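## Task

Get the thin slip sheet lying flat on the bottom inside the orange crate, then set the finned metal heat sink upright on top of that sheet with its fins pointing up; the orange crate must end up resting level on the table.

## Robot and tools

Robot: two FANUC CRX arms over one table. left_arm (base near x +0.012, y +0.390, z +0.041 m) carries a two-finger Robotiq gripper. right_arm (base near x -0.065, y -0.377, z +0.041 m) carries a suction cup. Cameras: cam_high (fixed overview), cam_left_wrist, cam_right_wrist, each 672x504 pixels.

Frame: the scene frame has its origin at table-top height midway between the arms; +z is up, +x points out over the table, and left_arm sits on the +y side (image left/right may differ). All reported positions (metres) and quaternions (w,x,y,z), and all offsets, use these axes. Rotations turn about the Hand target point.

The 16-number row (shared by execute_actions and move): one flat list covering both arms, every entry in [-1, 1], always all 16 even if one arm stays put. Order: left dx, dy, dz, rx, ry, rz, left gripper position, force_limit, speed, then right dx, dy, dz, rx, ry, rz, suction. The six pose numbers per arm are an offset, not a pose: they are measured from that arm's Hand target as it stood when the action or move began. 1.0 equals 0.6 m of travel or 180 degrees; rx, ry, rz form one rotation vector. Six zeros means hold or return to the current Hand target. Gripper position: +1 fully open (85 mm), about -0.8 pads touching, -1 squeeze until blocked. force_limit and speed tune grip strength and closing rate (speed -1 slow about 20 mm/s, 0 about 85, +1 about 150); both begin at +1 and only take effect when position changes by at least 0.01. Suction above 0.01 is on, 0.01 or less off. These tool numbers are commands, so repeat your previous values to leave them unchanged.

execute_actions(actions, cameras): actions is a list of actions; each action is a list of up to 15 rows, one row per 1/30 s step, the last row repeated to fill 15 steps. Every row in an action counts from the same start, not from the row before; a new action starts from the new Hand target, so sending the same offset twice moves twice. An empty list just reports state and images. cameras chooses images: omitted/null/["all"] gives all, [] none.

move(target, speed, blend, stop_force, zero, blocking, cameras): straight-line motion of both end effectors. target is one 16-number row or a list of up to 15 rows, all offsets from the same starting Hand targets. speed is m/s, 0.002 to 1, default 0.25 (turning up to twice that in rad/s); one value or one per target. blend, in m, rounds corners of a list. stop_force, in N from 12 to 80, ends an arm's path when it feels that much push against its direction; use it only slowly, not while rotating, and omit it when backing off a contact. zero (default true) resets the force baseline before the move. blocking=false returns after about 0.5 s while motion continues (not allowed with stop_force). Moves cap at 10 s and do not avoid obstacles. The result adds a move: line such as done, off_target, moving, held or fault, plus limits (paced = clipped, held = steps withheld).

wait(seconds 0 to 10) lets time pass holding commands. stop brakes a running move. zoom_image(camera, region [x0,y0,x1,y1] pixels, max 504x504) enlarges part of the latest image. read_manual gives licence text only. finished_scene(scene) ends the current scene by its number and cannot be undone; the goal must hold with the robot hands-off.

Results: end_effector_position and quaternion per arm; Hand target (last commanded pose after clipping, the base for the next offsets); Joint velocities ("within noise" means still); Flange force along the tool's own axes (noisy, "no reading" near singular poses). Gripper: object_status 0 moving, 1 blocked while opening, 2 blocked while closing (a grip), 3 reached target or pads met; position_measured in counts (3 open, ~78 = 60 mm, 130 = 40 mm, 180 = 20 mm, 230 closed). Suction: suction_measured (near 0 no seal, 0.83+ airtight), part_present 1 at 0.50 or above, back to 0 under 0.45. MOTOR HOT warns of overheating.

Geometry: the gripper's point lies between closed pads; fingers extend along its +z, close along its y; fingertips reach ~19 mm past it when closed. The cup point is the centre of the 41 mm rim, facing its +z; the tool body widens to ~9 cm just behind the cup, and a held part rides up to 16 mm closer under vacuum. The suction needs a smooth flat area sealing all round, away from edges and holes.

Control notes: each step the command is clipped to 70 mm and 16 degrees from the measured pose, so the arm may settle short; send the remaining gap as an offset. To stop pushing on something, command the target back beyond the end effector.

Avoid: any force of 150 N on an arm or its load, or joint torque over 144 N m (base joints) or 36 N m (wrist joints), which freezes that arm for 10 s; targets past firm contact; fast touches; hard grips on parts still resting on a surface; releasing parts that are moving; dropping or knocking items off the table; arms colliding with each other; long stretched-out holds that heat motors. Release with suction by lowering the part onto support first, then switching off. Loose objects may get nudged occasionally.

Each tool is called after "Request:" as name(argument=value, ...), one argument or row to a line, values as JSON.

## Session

Request:
execute_actions(
  actions=[],
)

Request:
zoom_image(
  camera="cam_high",
  region=[220, 110, 450, 340],
)

Scene clock: 0.00 s.
left_arm: end_effector_position=(+0.4785, -0.0004, +0.2378) position_measured=3 object_status=3 end_effector_quat_wxyz=(-0.075, +0.655, +0.744, +0.114) | right_arm: end_effector_position=(+0.4659, -0.2657, +0.3226) suction_measured=0.00 part_present=0 end_effector_quat_wxyz=(-0.215, +0.569, -0.492, -0.623)
Joint positions: left_arm=[-0.626 0.551 0.538 -0.244 -1.681 -0.843] | right_arm=[-0.113 0.74 0.642 -1.325 -2.23 1.42]
Joint velocities: within noise
Flange force (N): no reading
Hand target: left_arm +0.4785, -0.0004, +0.2378; -0.075, +0.655, +0.744, +0.114 | right_arm +0.4659, -0.2657, +0.3226; -0.215, +0.569, -0.492, -0.623
camera_calibration:
cam_left_wrist: T_world_to_cam=[[0.984095, 0.144846, 0.10284, -0.491138], [0.135696, -0.986559, 0.0910331, -0.0737133], [0.114644, -0.0756303, -0.990524, 0.306929], [0, 0, 0, 1]] pos_world=[0.458141, 0.0216301, 0.36124]
cam_right_wrist: T_world_to_cam=[[0.817511, 0.465405, -0.339226, -0.136827], [0.0397061, -0.633169, -0.772994, 0.0868579], [-0.574543, 0.618462, -0.536102, 0.676322], [0, 0, 0, 1]] pos_world=[0.496985, -0.299604, 0.383303]

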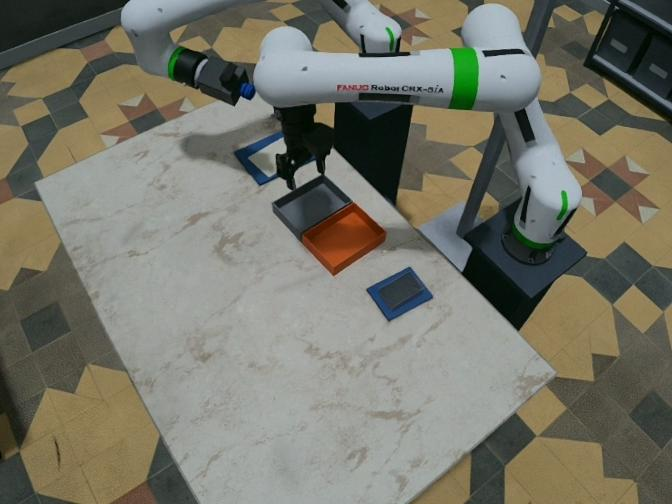

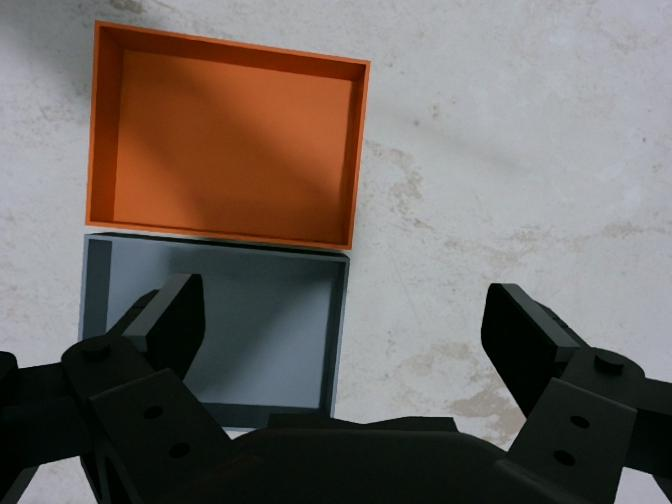

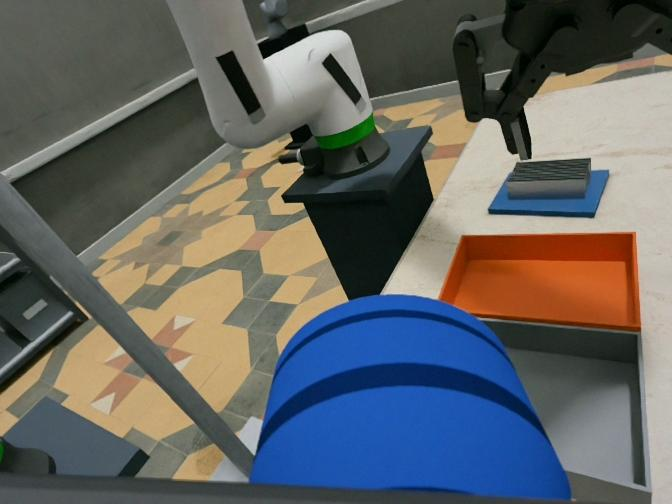

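Scaled by 2.191 from the camera's 672x504 image, which has a finer 960x720 frame.

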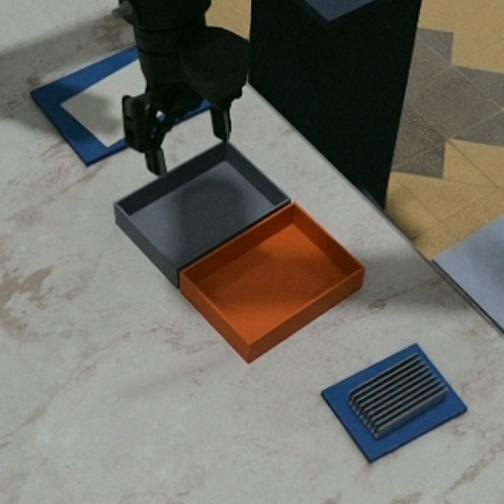

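Request:
move(
  target=[-0.1442,0.4923,-0.063,-0.053,0.0836,-0.5479,1,-0.8,-1,0,0,0,0,0,0,0],
  speed=0.35,
  cameras=[],
)

Request:
move(
  target=[0,0,0,0,0,0,1,-0.8,-1,-0.1598,-0.0905,-0.121,-0.4813,0.1661,-0.4396,0],
  speed=0.35,
)

Request:
zoom_image(
  camera="cam_left_wrist",
  region=[220, 60, 460, 300],
)

Scene clock: 29.50 s.
left_arm: end_effector_position=(+0.3920, +0.2950, +0.2000) position_measured=3 object_status=3 end_effector_quat_wxyz=(+0.000, +1.000, -0.018, -0.001) | right_arm: end_effector_position=(+0.4659, -0.2657, +0.3226) suction_measured=0.00 part_present=0 end_effector_quat_wxyz=(-0.215, +0.569, -0.492, -0.623)
Joint positions: left_arm=[0.081 -0.105 -0.392 0.001 -1.285 -3.271] | right_arm=[-0.113 0.74 0.642 -1.325 -2.23 1.42]
Joint velocities: within noise
Flange force (N): left_arm=[5.2 1.1 -0.6] | right_arm=[4.1 -2.1 2.4]
Hand target: left_arm +0.3920, +0.2950, +0.2000; +0.000, +1.000, -0.018, +0.000 | right_arm +0.4659, -0.2657, +0.3226; -0.215, +0.569, -0.492, -0.623
Off the commanded pose: left_arm 0.000 m, 0 deg | right_arm 0.000 m, 0 deg.
move: done
No camera images: "cameras" was empty.

Scene clock: 33.00 s.
left_arm: end_effector_position=(+0.3920, +0.2950, +0.2000) position_measured=3 object_status=3 end_effector_quat_wxyz=(+0.000, +1.000, -0.018, +0.000) | right_arm: end_effector_position=(+0.3701, -0.3200, +0.2500) suction_measured=0.00 part_present=0 end_effector_quat_wxyz=(+0.000, +0.000, +1.000, +0.000)
Joint positions: left_arm=[0.081 -0.105 -0.392 0.001 -1.285 -3.271] | right_arm=[0.478 -0.002 -0.216 0 -1.357 -0.43]
Joint velocities: within noise
Flange force (N): left_arm=[4.9 0.4 -0.7] | right_arm=[1.7 2.0 4.5]
Hand target: left_arm +0.3920, +0.2950, +0.2000; +0.000, +1.000, -0.018, +0.000 | right_arm +0.3700, -0.3200, +0.2500; +0.000, +0.000, +1.000, +0.000
Off the commanded pose: left_arm 0.000 m, 0 deg | right_arm 0.000 m, 0 deg.
move: done
camera_calibration:
cam_left_wrist: T_world_to_cam=[[0.000342077, -0.999727, 0.0233461, 0.294333], [-0.937996, 0.00777206, 0.346559, 0.309303], [-0.346646, -0.0220171, -0.937738, 0.456201], [0, 0, 0, 1]] pos_world=[0.448164, 0.301893, 0.313734]
cam_right_wrist: T_world_to_cam=[[0.0360613, -0.998668, -0.0369075, -0.312806], [-0.885976, -0.049034, 0.461132, 0.221046], [-0.462328, 0.0160701, -0.886564, 0.469205], [0, 0, 0, 1]] pos_world=[0.424048, -0.309091, 0.302504]

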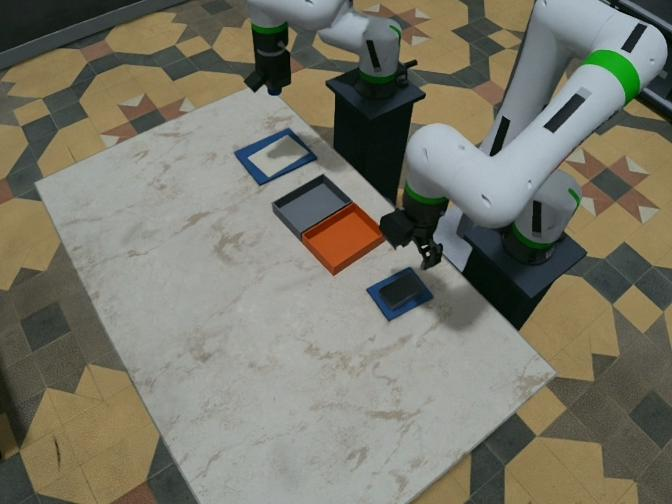

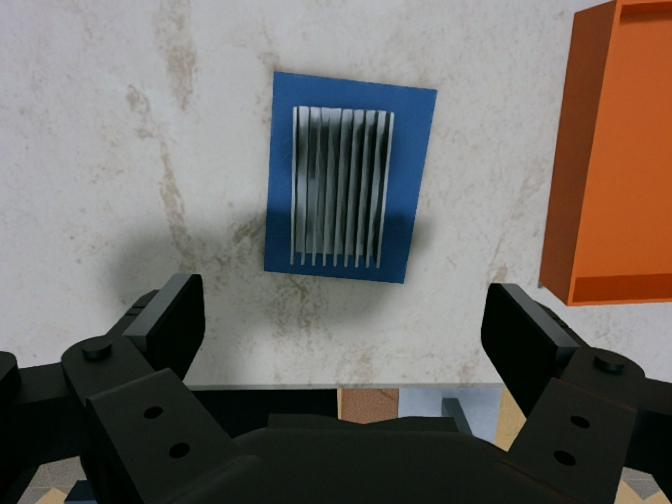

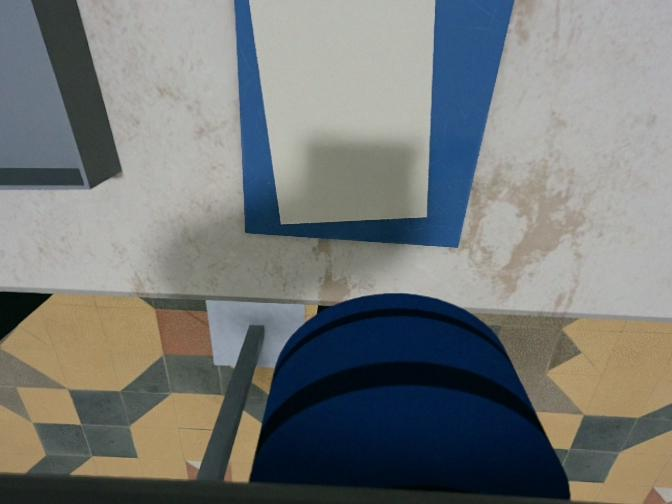

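Scaled by 2.100 from the camera's 672x504 image, which has a finer 960x720 frame.

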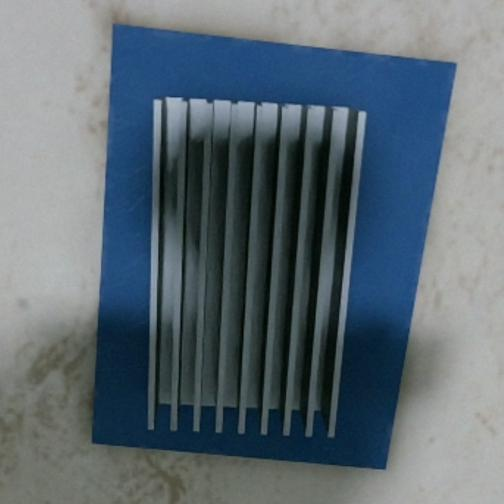

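Request:
move(
  target=[
    [-0.0025,-0.0008,-0.1333,0,0,-0.0056,1,-0.8,-1,0.05,0.5,0,0,0,0.0139,0],
    [-0.0025,-0.0008,-0.2875,0,0,-0.0056,1,-0.8,-1,0.05,0.5,0,0,0,0.0139,0],
  ],
  speed=[0.3,0.08],
)

Scene clock: 55.37 s.
left_arm: end_effector_position=(+0.3905, +0.2945, +0.0275) position_measured=3 object_status=3 end_effector_quat_wxyz=(+0.000, +1.000, -0.027, +0.000) | right_arm: end_effector_position=(+0.4000, -0.0200, +0.2500) suction_measured=0.00 part_present=0 end_effector_quat_wxyz=(+0.000, -0.022, +1.000, +0.000)
Joint positions: left_arm=[0.08 0.131 -0.619 0.001 -0.822 -3.287] | right_arm=[0.926 0.365 0.215 0 -1.421 -0.834]
Joint velocities: within noise
Flange force (N): left_arm=[4.7 0.2 2.0] | right_arm=[1.6 0.8 4.3]
Hand target: left_arm +0.3905, +0.2945, +0.0275; +0.000, +1.000, -0.027, +0.000 | right_arm +0.4000, -0.0200, +0.2500; +0.000, -0.022, +1.000, +0.000
Off the commanded pose: left_arm 0.000 m, 0 deg | right_arm 0.000 m, 0 deg.
move: done
camera_calibration:
cam_left_wrist: T_world_to_cam=[[-0.0173034, -0.999577, 0.0233938, 0.304678], [-0.937711, 0.0243433, 0.346562, 0.362666], [-0.346985, -0.0159399, -0.937735, 0.292351], [0, 0, 0, 1]] pos_world=[0.44679, 0.30038, 0.141334]
cam_right_wrist: T_world_to_cam=[[0.0796292, -0.996142, -0.0368869, -0.031663], [-0.883002, -0.0876599, 0.46111, 0.260426], [-0.462565, -0.00414662, -0.886576, 0.47797], [0, 0, 0, 1]] pos_world=[0.45357, -0.00672998, 0.302504]

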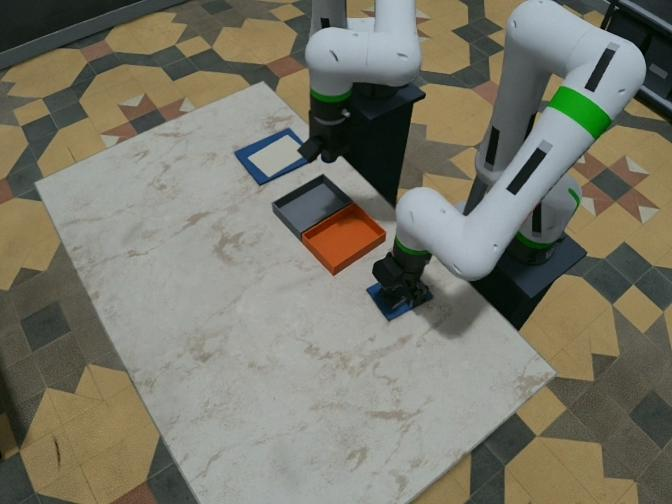

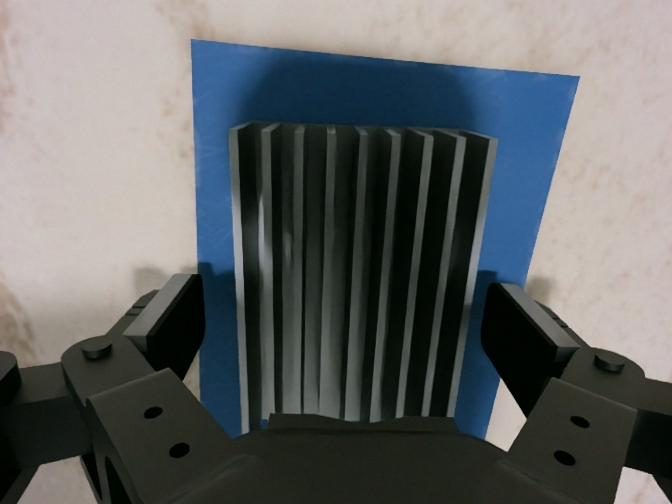

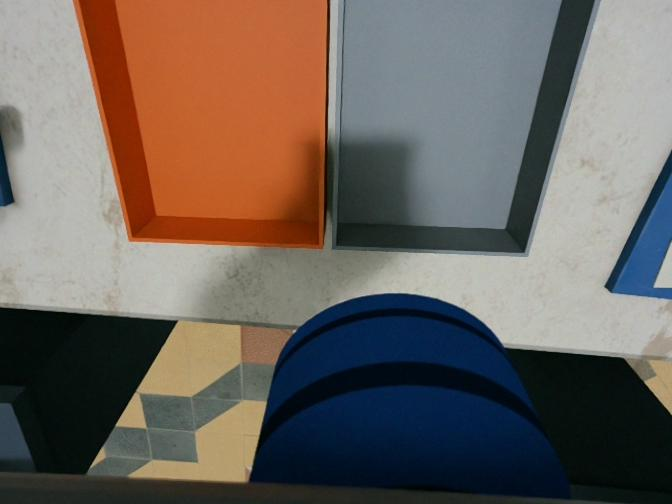

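Request:
move(
  target=[0,-0.0017,0,0,0,0,1,-0.8,-1,-0.0375,-0.48,-0.25,0,0,0.0161,0],
  speed=0.3,
  cameras=["cam_right_wrist"],
)

Request:
move(
  target=[
    [0,0,0,0,0,0,-1,-0.8,-1,0,0,-0.13,0,0,0,1],
    [0,0,0,0,0,0,-1,-0.8,-1,0,0,-0.17,0,0,0,1],
  ],
  speed=[0.08,0.01],
  stop_force=12,
  cameras=["cam_left_wrist"],
)

Scene clock: 72.67 s.
left_arm: end_effector_position=(+0.3905, +0.2935, +0.0275) position_measured=3 object_status=3 end_effector_quat_wxyz=(+0.000, +1.000, -0.027, +0.000) | right_arm: end_effector_position=(+0.3774, -0.3081, +0.0999) suction_measured=0.00 part_present=0 end_effector_quat_wxyz=(+0.000, -0.047, +0.999, +0.000)
Joint positions: left_arm=[0.077 0.131 -0.618 0.001 -0.822 -3.285] | right_arm=[0.496 0.169 -0.411 0 -0.991 -0.354]
Joint velocities: within noise
Flange force (N): left_arm=[4.7 -0.1 1.8] | right_arm=[2.2 2.9 3.8]
Hand target: left_arm +0.3905, +0.2935, +0.0275; +0.000, +1.000, -0.027, +0.000 | right_arm +0.3775, -0.3080, +0.1000; +0.000, -0.047, +0.999, +0.000
Off the commanded pose: left_arm 0.000 m, 0 deg | right_arm 0.000 m, 0 deg.
move: done
camera_calibration:
cam_right_wrist: T_world_to_cam=[[0.129915, -0.990842, -0.0368082, -0.339685], [-0.877302, -0.132168, 0.461382, 0.268525], [-0.462021, -0.0276487, -0.886438, 0.325685], [0, 0, 0, 1]] pos_world=[0.430181, -0.292079, 0.152304]
Images, in order (width x height): cam_right_wrist 672x504.

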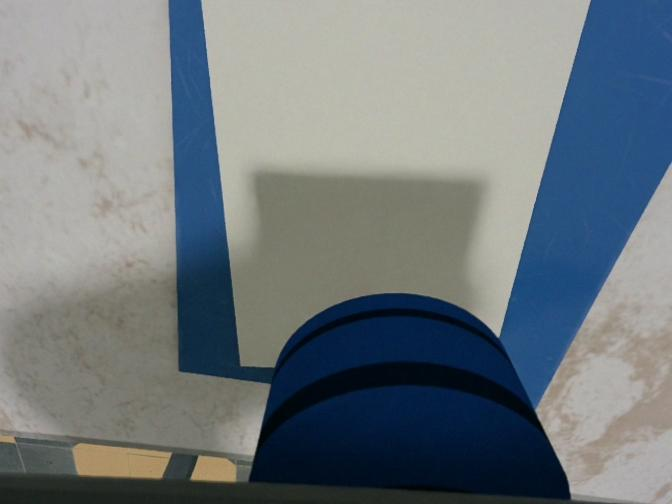

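Scene clock: 76.67 s.
left_arm: end_effector_position=(+0.3905, +0.2935, +0.0275) position_measured=78 object_status=2 end_effector_quat_wxyz=(+0.000, +1.000, -0.027, +0.000) | right_arm: end_effector_position=(+0.3775, -0.3080, -0.0020) suction_measured=0.95 part_present=1 end_effector_quat_wxyz=(+0.000, -0.047, +0.999, +0.000)
Joint positions: left_arm=[0.077 0.131 -0.618 0.001 -0.822 -3.285] | right_arm=[0.496 0.349 -0.486 0 -0.736 -0.354]
Joint velocities: within noise
Flange force (N): left_arm=[1.1 -1.5 -14.2] | right_arm=[1.5 2.2 4.7]
Hand target: left_arm +0.3905, +0.2935, +0.0275; +0.000, +1.000, -0.027, +0.000 | right_arm +0.3775, -0.3080, -0.0020; +0.000, -0.047, +0.999, +0.000
Off the commanded pose: left_arm 0.000 m, 0 deg | right_arm 0.000 m, 0 deg.
move: done
camera_calibration:
cam_left_wrist: T_world_to_cam=[[-0.0173034, -0.999577, 0.0233938, 0.30368], [-0.937711, 0.0243433, 0.346562, 0.362725], [-0.346985, -0.0159399, -0.937735, 0.292241], [0, 0, 0, 1]] pos_world=[0.44679, 0.29938, 0.141234]
Images, in order (width x height): cam_left_wrist 672x504.

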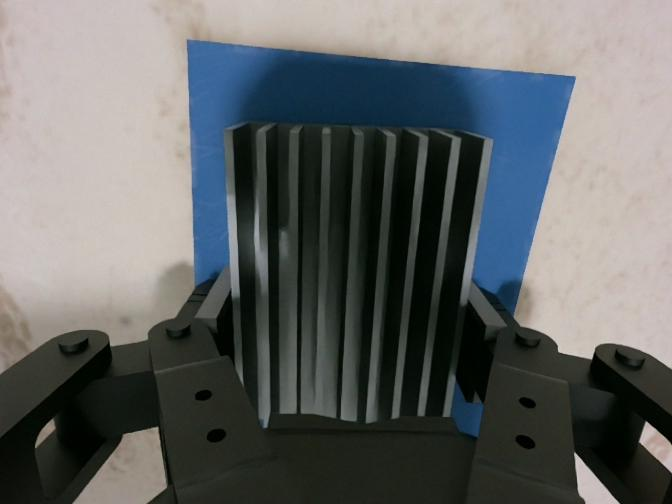

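Request:
move(
  target=[
    [0,0,0.15,0,0,0,-1,-0.8,-1,0,0,0.15,0,0,0,1],
    [0,0.3,0.18,0,0,0,-1,-0.8,-1,0.0508,0.6363,0.16,0,0,-0.0161,1],
    [0,0.3,0.18,0,0,0,-1,-0.8,-1,0.0508,0.6363,0.0783,0,0,-0.0161,1],
  ],
  speed=[0.15,0.25,0.12],
  blend=[0.02,0.02,0],
  cameras=["cam_high"],
)

Request:
zoom_image(
  camera="cam_high",
  region=[270, 160, 410, 290],
)

Scene clock: 90.90 s.
left_arm: end_effector_position=(+0.3905, +0.4735, +0.1355) position_measured=78 object_status=2 end_effector_quat_wxyz=(+0.000, +1.000, -0.027, +0.000) | right_arm: end_effector_position=(+0.4080, +0.0738, +0.0450) suction_measured=0.95 part_present=1 end_effector_quat_wxyz=(+0.000, -0.022, +1.000, +0.000)
Joint positions: left_arm=[0.546 -0.053 -0.505 0 -1.12 -3.754] | right_arm=[1.009 0.69 0.199 0 -1.08 -0.917]
Joint velocities: within noise
Flange force (N): left_arm=[5.3 -1.9 2.7] | right_arm=[1.7 0.5 4.9]
Hand target: left_arm +0.3905, +0.4735, +0.1355; +0.000, +1.000, -0.027, +0.000 | right_arm +0.4080, +0.0737, +0.0450; +0.000, -0.022, +1.000, +0.000
Off the commanded pose: left_arm 0.000 m, 0 deg | right_arm 0.000 m, 0 deg.
move: done
Images, in order (width x height): cam_high 672x504.

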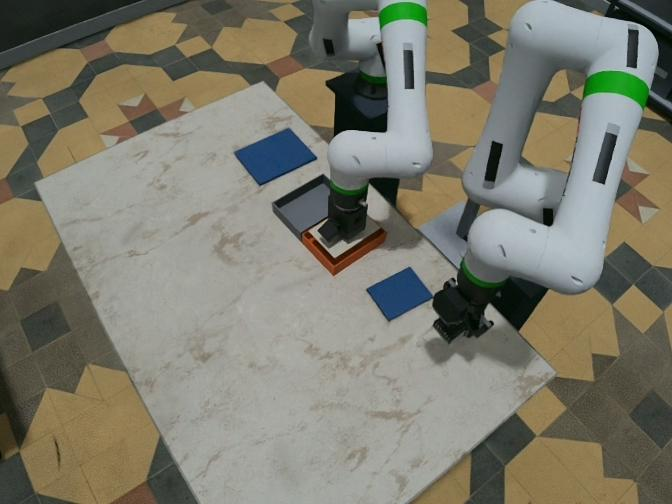

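Scaled by 3.600 from the camera's 672x504 image, which has a finer 960x720 frame.

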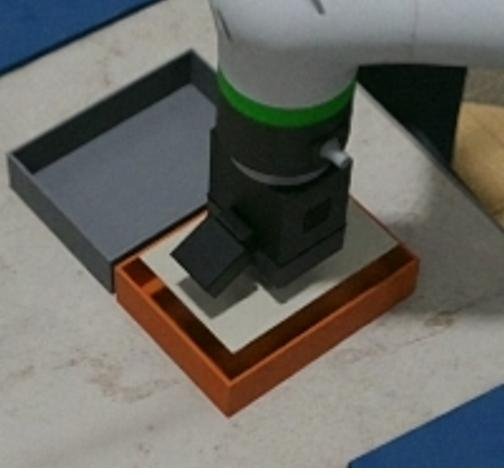

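Request:
move(
  target=[
    [0,0,0,0,0,0,-1,-0.8,-1,0.0025,0.0015,-0.078,0,0,0,1],
    [0,0,0,0,0,0,-1,-0.8,-1,0.0025,0.0015,-0.1,0,0,0,1],
  ],
  speed=[0.06,0.006],
  stop_force=12,
  cameras=["cam_high"],
)

Request:
zoom_image(
  camera="cam_high",
  region=[270, 160, 410, 290],
)

Scene clock: 99.93 s.
left_arm: end_effector_position=(+0.3905, +0.4735, +0.1355) position_measured=78 object_status=2 end_effector_quat_wxyz=(+0.000, +1.000, -0.027, +0.000) | right_arm: end_effector_position=(+0.4096, +0.0747, -0.0107) suction_measured=0.95 part_present=1 end_effector_quat_wxyz=(+0.000, -0.022, +1.000, +0.000)
Joint positions: left_arm=[0.546 -0.053 -0.505 0 -1.12 -3.754] | right_arm=[1.008 0.765 0.178 0 -0.984 -0.916]
Joint velocities: within noise
Flange force (N): left_arm=[5.0 -2.1 2.3] | right_arm=[4.3 -1.1 -13.3]
Hand target: left_arm +0.3905, +0.4735, +0.1355; +0.000, +1.000, -0.027, +0.000 | right_arm +0.4096, +0.0747, -0.0107; +0.000, -0.022, +1.000, +0.000 (not the last commanded pose)
Off the commanded pose: left_arm 0.000 m, 0 deg | right_arm 0.004 m, 0 deg.
move: contact (right_arm); path passed 1 of 2 targets
Images, in order (width x height): cam_high 672x504.

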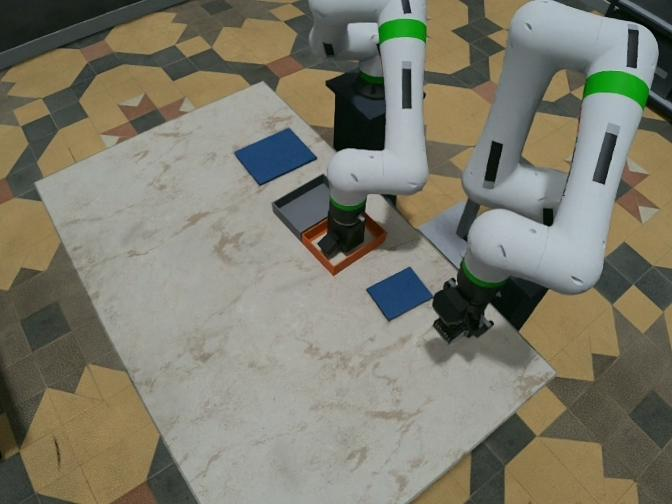

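Scaled by 3.600 from the camera's 672x504 image, which has a finer 960x720 frame.

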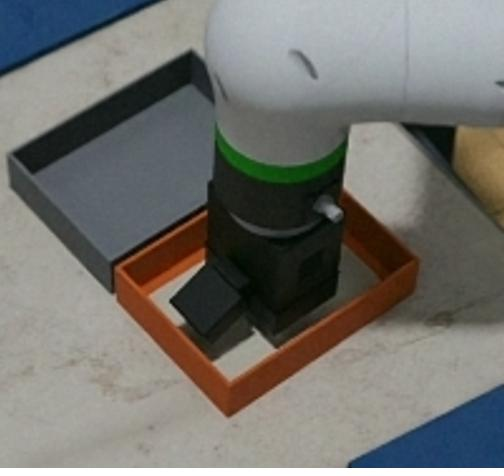

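Request:
execute_actions(
  actions=[
    [[0,0,0,0,0,0,-1,-0.8,-1,0,0,0,0,0,0,0]],
  ],
  cameras=[],
)

Request:
move(
  target=[
    [0,0,0,0,0,0,-1,-0.8,-1,0,0,0.05,0,0,0,0],
    [0,0,0,0,0,0,-1,-0.8,-1,0,0,0.35,0,0,0,0],
  ],
  speed=[0.04,0.2],
)

Scene clock: 103.90 s.
left_arm: end_effector_position=(+0.3905, +0.4735, +0.1355) position_measured=78 object_status=2 end_effector_quat_wxyz=(+0.000, +1.000, -0.027, +0.000) | right_arm: end_effector_position=(+0.4096, +0.0747, -0.0107) suction_measured=0.00 part_present=0 end_effector_quat_wxyz=(+0.000, -0.022, +1.000, +0.000)
Joint positions: left_arm=[0.546 -0.053 -0.505 0 -1.12 -3.754] | right_arm=[1.008 0.765 0.178 0 -0.984 -0.916]
Joint velocities: within noise
Flange force (N): left_arm=[5.2 -1.9 2.6] | right_arm=[9.4 -3.8 -43.2]
Hand target: left_arm +0.3905, +0.4735, +0.1355; +0.000, +1.000, -0.027, +0.000 | right_arm +0.4096, +0.0747, -0.0107; +0.000, -0.022, +1.000, +0.000
Off the commanded pose: left_arm 0.000 m, 0 deg | right_arm 0.000 m, 0 deg.
No camera images: "cameras" was empty.

Scene clock: 105.97 s.
left_arm: end_effector_position=(+0.3905, +0.4735, +0.1355) position_measured=78 object_status=2 end_effector_quat_wxyz=(+0.000, +1.000, -0.027, +0.000) | right_arm: end_effector_position=(+0.4096, +0.0747, +0.1993) suction_measured=0.00 part_present=0 end_effector_quat_wxyz=(+0.000, -0.022, +1.000, +0.000)
Joint positions: left_arm=[0.546 -0.053 -0.505 0 -1.12 -3.754] | right_arm=[1.008 0.564 0.381 0 -1.387 -0.916]
Joint velocities: within noise
Flange force (N): left_arm=[4.6 -1.7 2.2] | right_arm=[1.2 0.9 4.3]
Hand target: left_arm +0.3905, +0.4735, +0.1355; +0.000, +1.000, -0.027, +0.000 | right_arm +0.4096, +0.0747, +0.1993; +0.000, -0.022, +1.000, +0.000
Off the commanded pose: left_arm 0.000 m, 0 deg | right_arm 0.000 m, 0 deg.
move: done
camera_calibration:
cam_left_wrist: T_world_to_cam=[[-0.0173034, -0.999577, 0.0233938, 0.481078], [-0.937711, 0.0243433, 0.346562, 0.320915], [-0.346985, -0.0159399, -0.937735, 0.396386], [0, 0, 0, 1]] pos_world=[0.44679, 0.47938, 0.249234]
cam_right_wrist: T_world_to_cam=[[0.0796711, -0.996134, -0.0370125, 0.0600566], [-0.88304, -0.0877555, 0.461021, 0.300542], [-0.462486, -0.00404653, -0.886617, 0.437773], [0, 0, 0, 1]] pos_world=[0.46307, 0.0879701, 0.251804]

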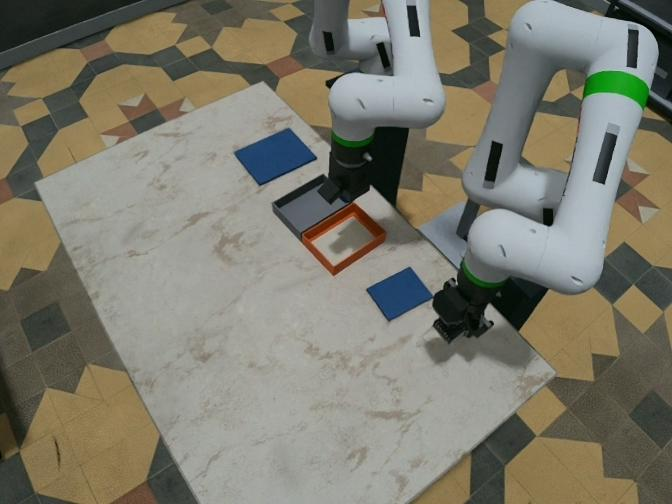

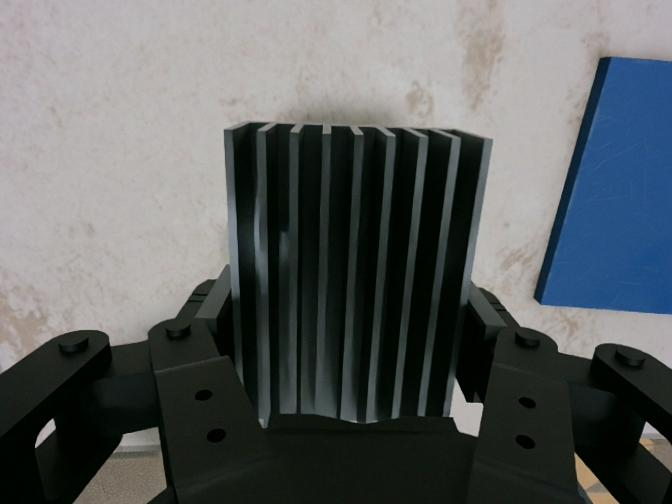

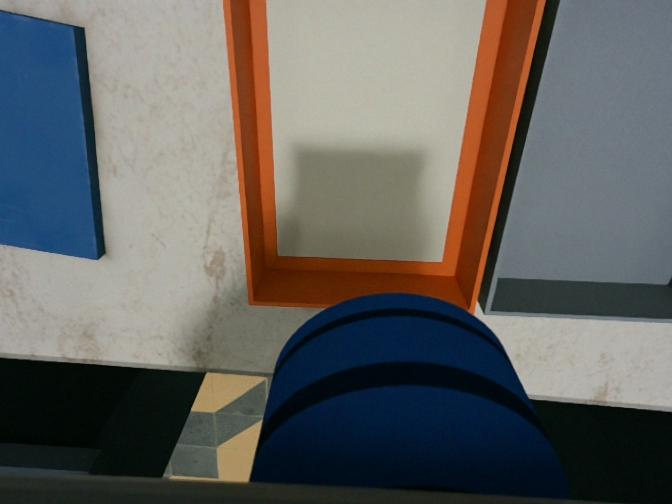

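Request:
move(
  target=[0.0275,-0.6742,-0.0592,0,0,0.0322,-1,-0.8,-1,-0.08,-0.6742,0,0,0,0,0],
  speed=0.22,
  cameras=["cam_left_wrist"],
)

Scene clock: 111.87 s.
left_arm: end_effector_position=(+0.4070, +0.0690, +0.1000) position_measured=78 object_status=2 end_effector_quat_wxyz=(+0.000, +1.000, +0.024, +0.000) | right_arm: end_effector_position=(+0.3615, -0.3298, +0.1992) suction_measured=0.00 part_present=0 end_effector_quat_wxyz=(+0.000, -0.022, +1.000, +0.000)
Joint positions: left_arm=[-0.437 0.285 -0.218 0.001 -1.068 -2.67] | right_arm=[0.465 0.008 -0.329 0 -1.234 -0.373]
Joint velocities: within noise
Flange force (N): left_arm=[4.4 2.5 2.5] | right_arm=[1.6 1.3 5.2]
Hand target: left_arm +0.4070, +0.0690, +0.1000; +0.000, +1.000, +0.024, +0.000 | right_arm +0.3616, -0.3298, +0.1993; +0.000, -0.022, +1.000, +0.000
Off the commanded pose: left_arm 0.000 m, 0 deg | right_arm 0.000 m, 0 deg.
move: done
camera_calibration:
cam_left_wrist: T_world_to_cam=[[0.0837539, -0.996213, 0.0233608, 0.0365535], [-0.935394, -0.0705154, 0.346504, 0.364116], [-0.343544, -0.0508726, -0.937758, 0.363372], [0, 0, 0, 1]] pos_world=[0.462365, 0.0805765, 0.213734]
Images, in order (width x height): cam_left_wrist 672x504.

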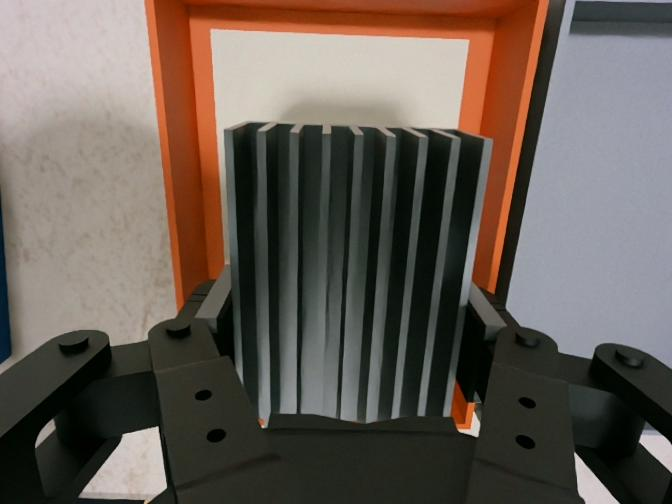

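Request:
move(
  target=[
    [0,0.0042,0,0,0,0,-1,-0.8,-1,0,0,0,0,0,0,0],
    [0,0.0042,-0.1178,0,0,0,-1,-0.8,-1,0,0,0,0,0,0,0],
    [0,0.0042,-0.136,0,0,0,-1,-0.8,-1,0,0,0,0,0,0,0],
  ],
  speed=[0.05,0.07,0.004],
  stop_force=12,
  cameras=["cam_left_wrist"],
)

Scene clock: 120.57 s.
left_arm: end_effector_position=(+0.4071, +0.0715, +0.0227) position_measured=78 object_status=2 end_effector_quat_wxyz=(+0.000, +1.000, +0.024, +0.000) | right_arm: end_effector_position=(+0.3616, -0.3298, +0.1993) suction_measured=0.00 part_present=0 end_effector_quat_wxyz=(+0.000, -0.022, +1.000, +0.000)
Joint positions: left_arm=[-0.432 0.391 -0.29 0.001 -0.891 -2.675] | right_arm=[0.465 0.008 -0.328 0 -1.234 -0.373]
Joint velocities: within noise
Flange force (N): left_arm=[2.0 -0.5 -16.7] | right_arm=[1.9 2.1 4.2]
Hand target: left_arm +0.4071, +0.0715, +0.0227; +0.000, +1.000, +0.024, +0.000 (not the last commanded pose) | right_arm +0.3616, -0.3298, +0.1993; +0.000, -0.022, +1.000, +0.000
Off the commanded pose: left_arm 0.004 m, 0 deg | right_arm 0.000 m, 0 deg.
move: contact (left_arm); path passed 2 of 3 targets
camera_calibration:
cam_left_wrist: T_world_to_cam=[[0.0838224, -0.996202, 0.0235565, 0.0406799], [-0.935422, -0.0705164, 0.346429, 0.391152], [-0.343453, -0.0510738, -0.93778, 0.291111], [0, 0, 0, 1]] pos_world=[0.462465, 0.0829762, 0.136533]
Images, in order (width x height): cam_left_wrist 672x504.

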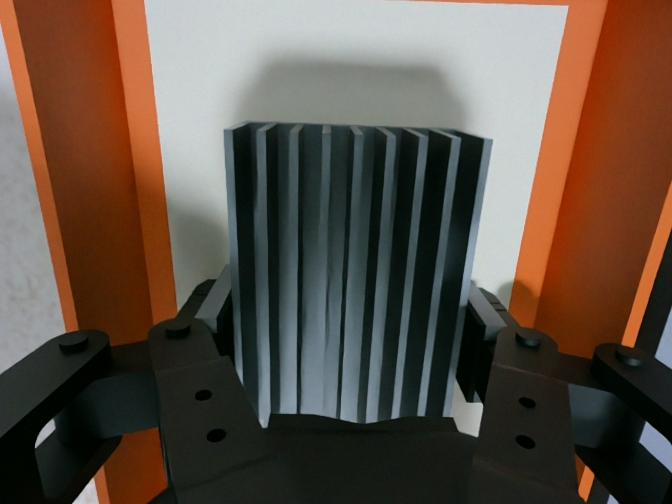

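Request:
execute_actions(
  actions=[
    [[0,0,0,0,0,0,0.65,-0.8,-1,0,0,0,0,0,0,0]],
    [[0,0,0,0,0,0,0.65,-0.8,-1,0,0,0,0,0,0,0]],
  ],
  cameras=[],
)

Request:
move(
  target=[
    [0,0,0.05,0,0,0,0.65,-0.8,-1,0,0,0,0,0,0,0],
    [0,0,0.12,0,0,0,0.65,-0.8,-1,0,0,0,0,0,0,0],
    [0,0.3,0.25,0,0,0,0.65,-0.8,-1,0,0,0,0,0,0,0],
  ],
  speed=[0.04,0.1,0.25],
)

Scene clock: 125.27 s.
left_arm: end_effector_position=(+0.4070, +0.0715, +0.0227) position_measured=47 object_status=3 end_effector_quat_wxyz=(+0.000, +1.000, +0.024, +0.000) | right_arm: end_effector_position=(+0.3616, -0.3298, +0.1993) suction_measured=0.00 part_present=0 end_effector_quat_wxyz=(+0.000, -0.022, +1.000, +0.000)
Joint positions: left_arm=[-0.432 0.391 -0.29 0.001 -0.891 -2.675] | right_arm=[0.465 0.008 -0.328 0 -1.234 -0.373]
Joint velocities: within noise
Flange force (N): left_arm=[3.8 3.0 1.5] | right_arm=[2.2 2.1 4.1]
Flange force at the end of the 1st action (N): left_arm=[3.7 2.5 0.7] | right_arm=[2.0 2.0 4.3]
Hand target: left_arm +0.4071, +0.0715, +0.0227; +0.000, +1.000, +0.024, +0.000 | right_arm +0.3616, -0.3298, +0.1993; +0.000, -0.022, +1.000, +0.000
Off the commanded pose: left_arm 0.000 m, 0 deg | right_arm 0.000 m, 0 deg.
No camera images: "cameras" was empty.

Scene clock: 127.73 s.
left_arm: end_effector_position=(+0.4071, +0.2515, +0.1727) position_measured=47 object_status=3 end_effector_quat_wxyz=(+0.000, +1.000, +0.024, +0.000) | right_arm: end_effector_position=(+0.3616, -0.3298, +0.1993) suction_measured=0.00 part_present=0 end_effector_quat_wxyz=(+0.000, -0.022, +1.000, +0.000)
Joint positions: left_arm=[-0.034 -0.011 -0.371 0.001 -1.212 -3.072] | right_arm=[0.465 0.008 -0.328 0 -1.234 -0.373]
Joint velocities: within noise
Flange force (N): left_arm=[4.4 1.0 -0.3] | right_arm=[2.3 2.2 4.2]
Hand target: left_arm +0.4071, +0.2515, +0.1727; +0.000, +1.000, +0.024, +0.000 | right_arm +0.3616, -0.3298, +0.1993; +0.000, -0.022, +1.000, +0.000
Off the commanded pose: left_arm 0.000 m, 0 deg | right_arm 0.000 m, 0 deg.
move: done
camera_calibration:
cam_left_wrist: T_world_to_cam=[[0.0838216, -0.996203, 0.0235479, 0.216468], [-0.935389, -0.0705138, 0.346517, 0.351874], [-0.343541, -0.0510721, -0.937748, 0.440909], [0, 0, 0, 1]] pos_world=[0.462465, 0.262976, 0.286433]
cam_right_wrist: T_world_to_cam=[[0.0796711, -0.996134, -0.0370125, -0.339055], [-0.88304, -0.0877555, 0.461021, 0.222659], [-0.462486, -0.00404653, -0.886617, 0.413937], [0, 0, 0, 1]] pos_world=[0.41507, -0.31653, 0.251804]

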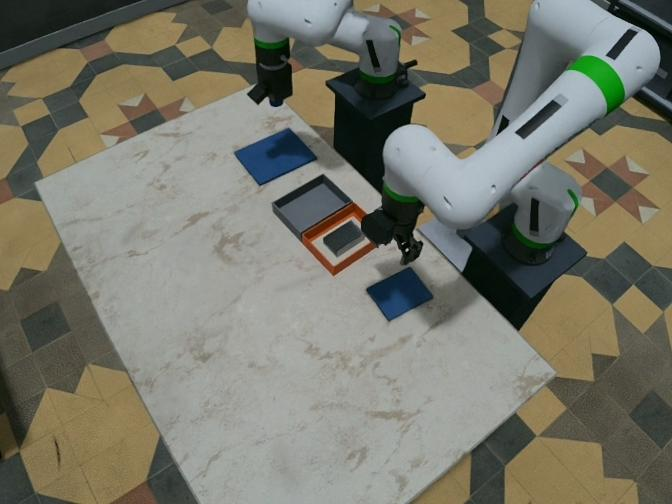

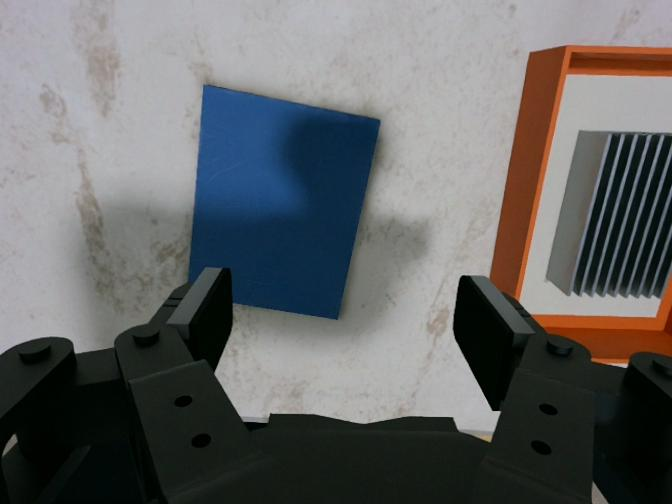

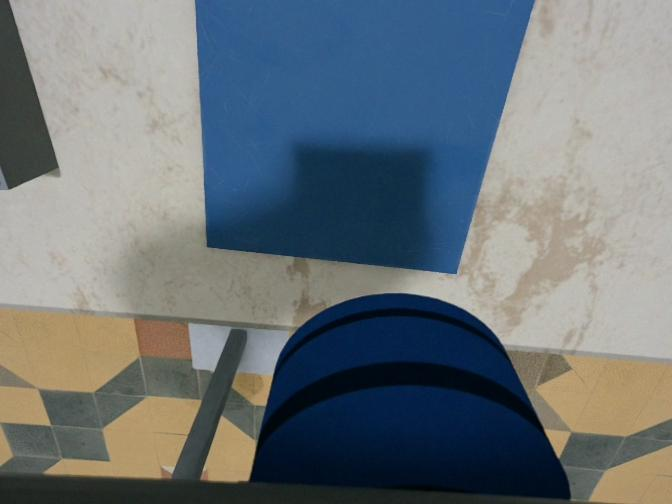

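Request:
finished_scene(
  scene=3,
)

The scene is finished: the task was done.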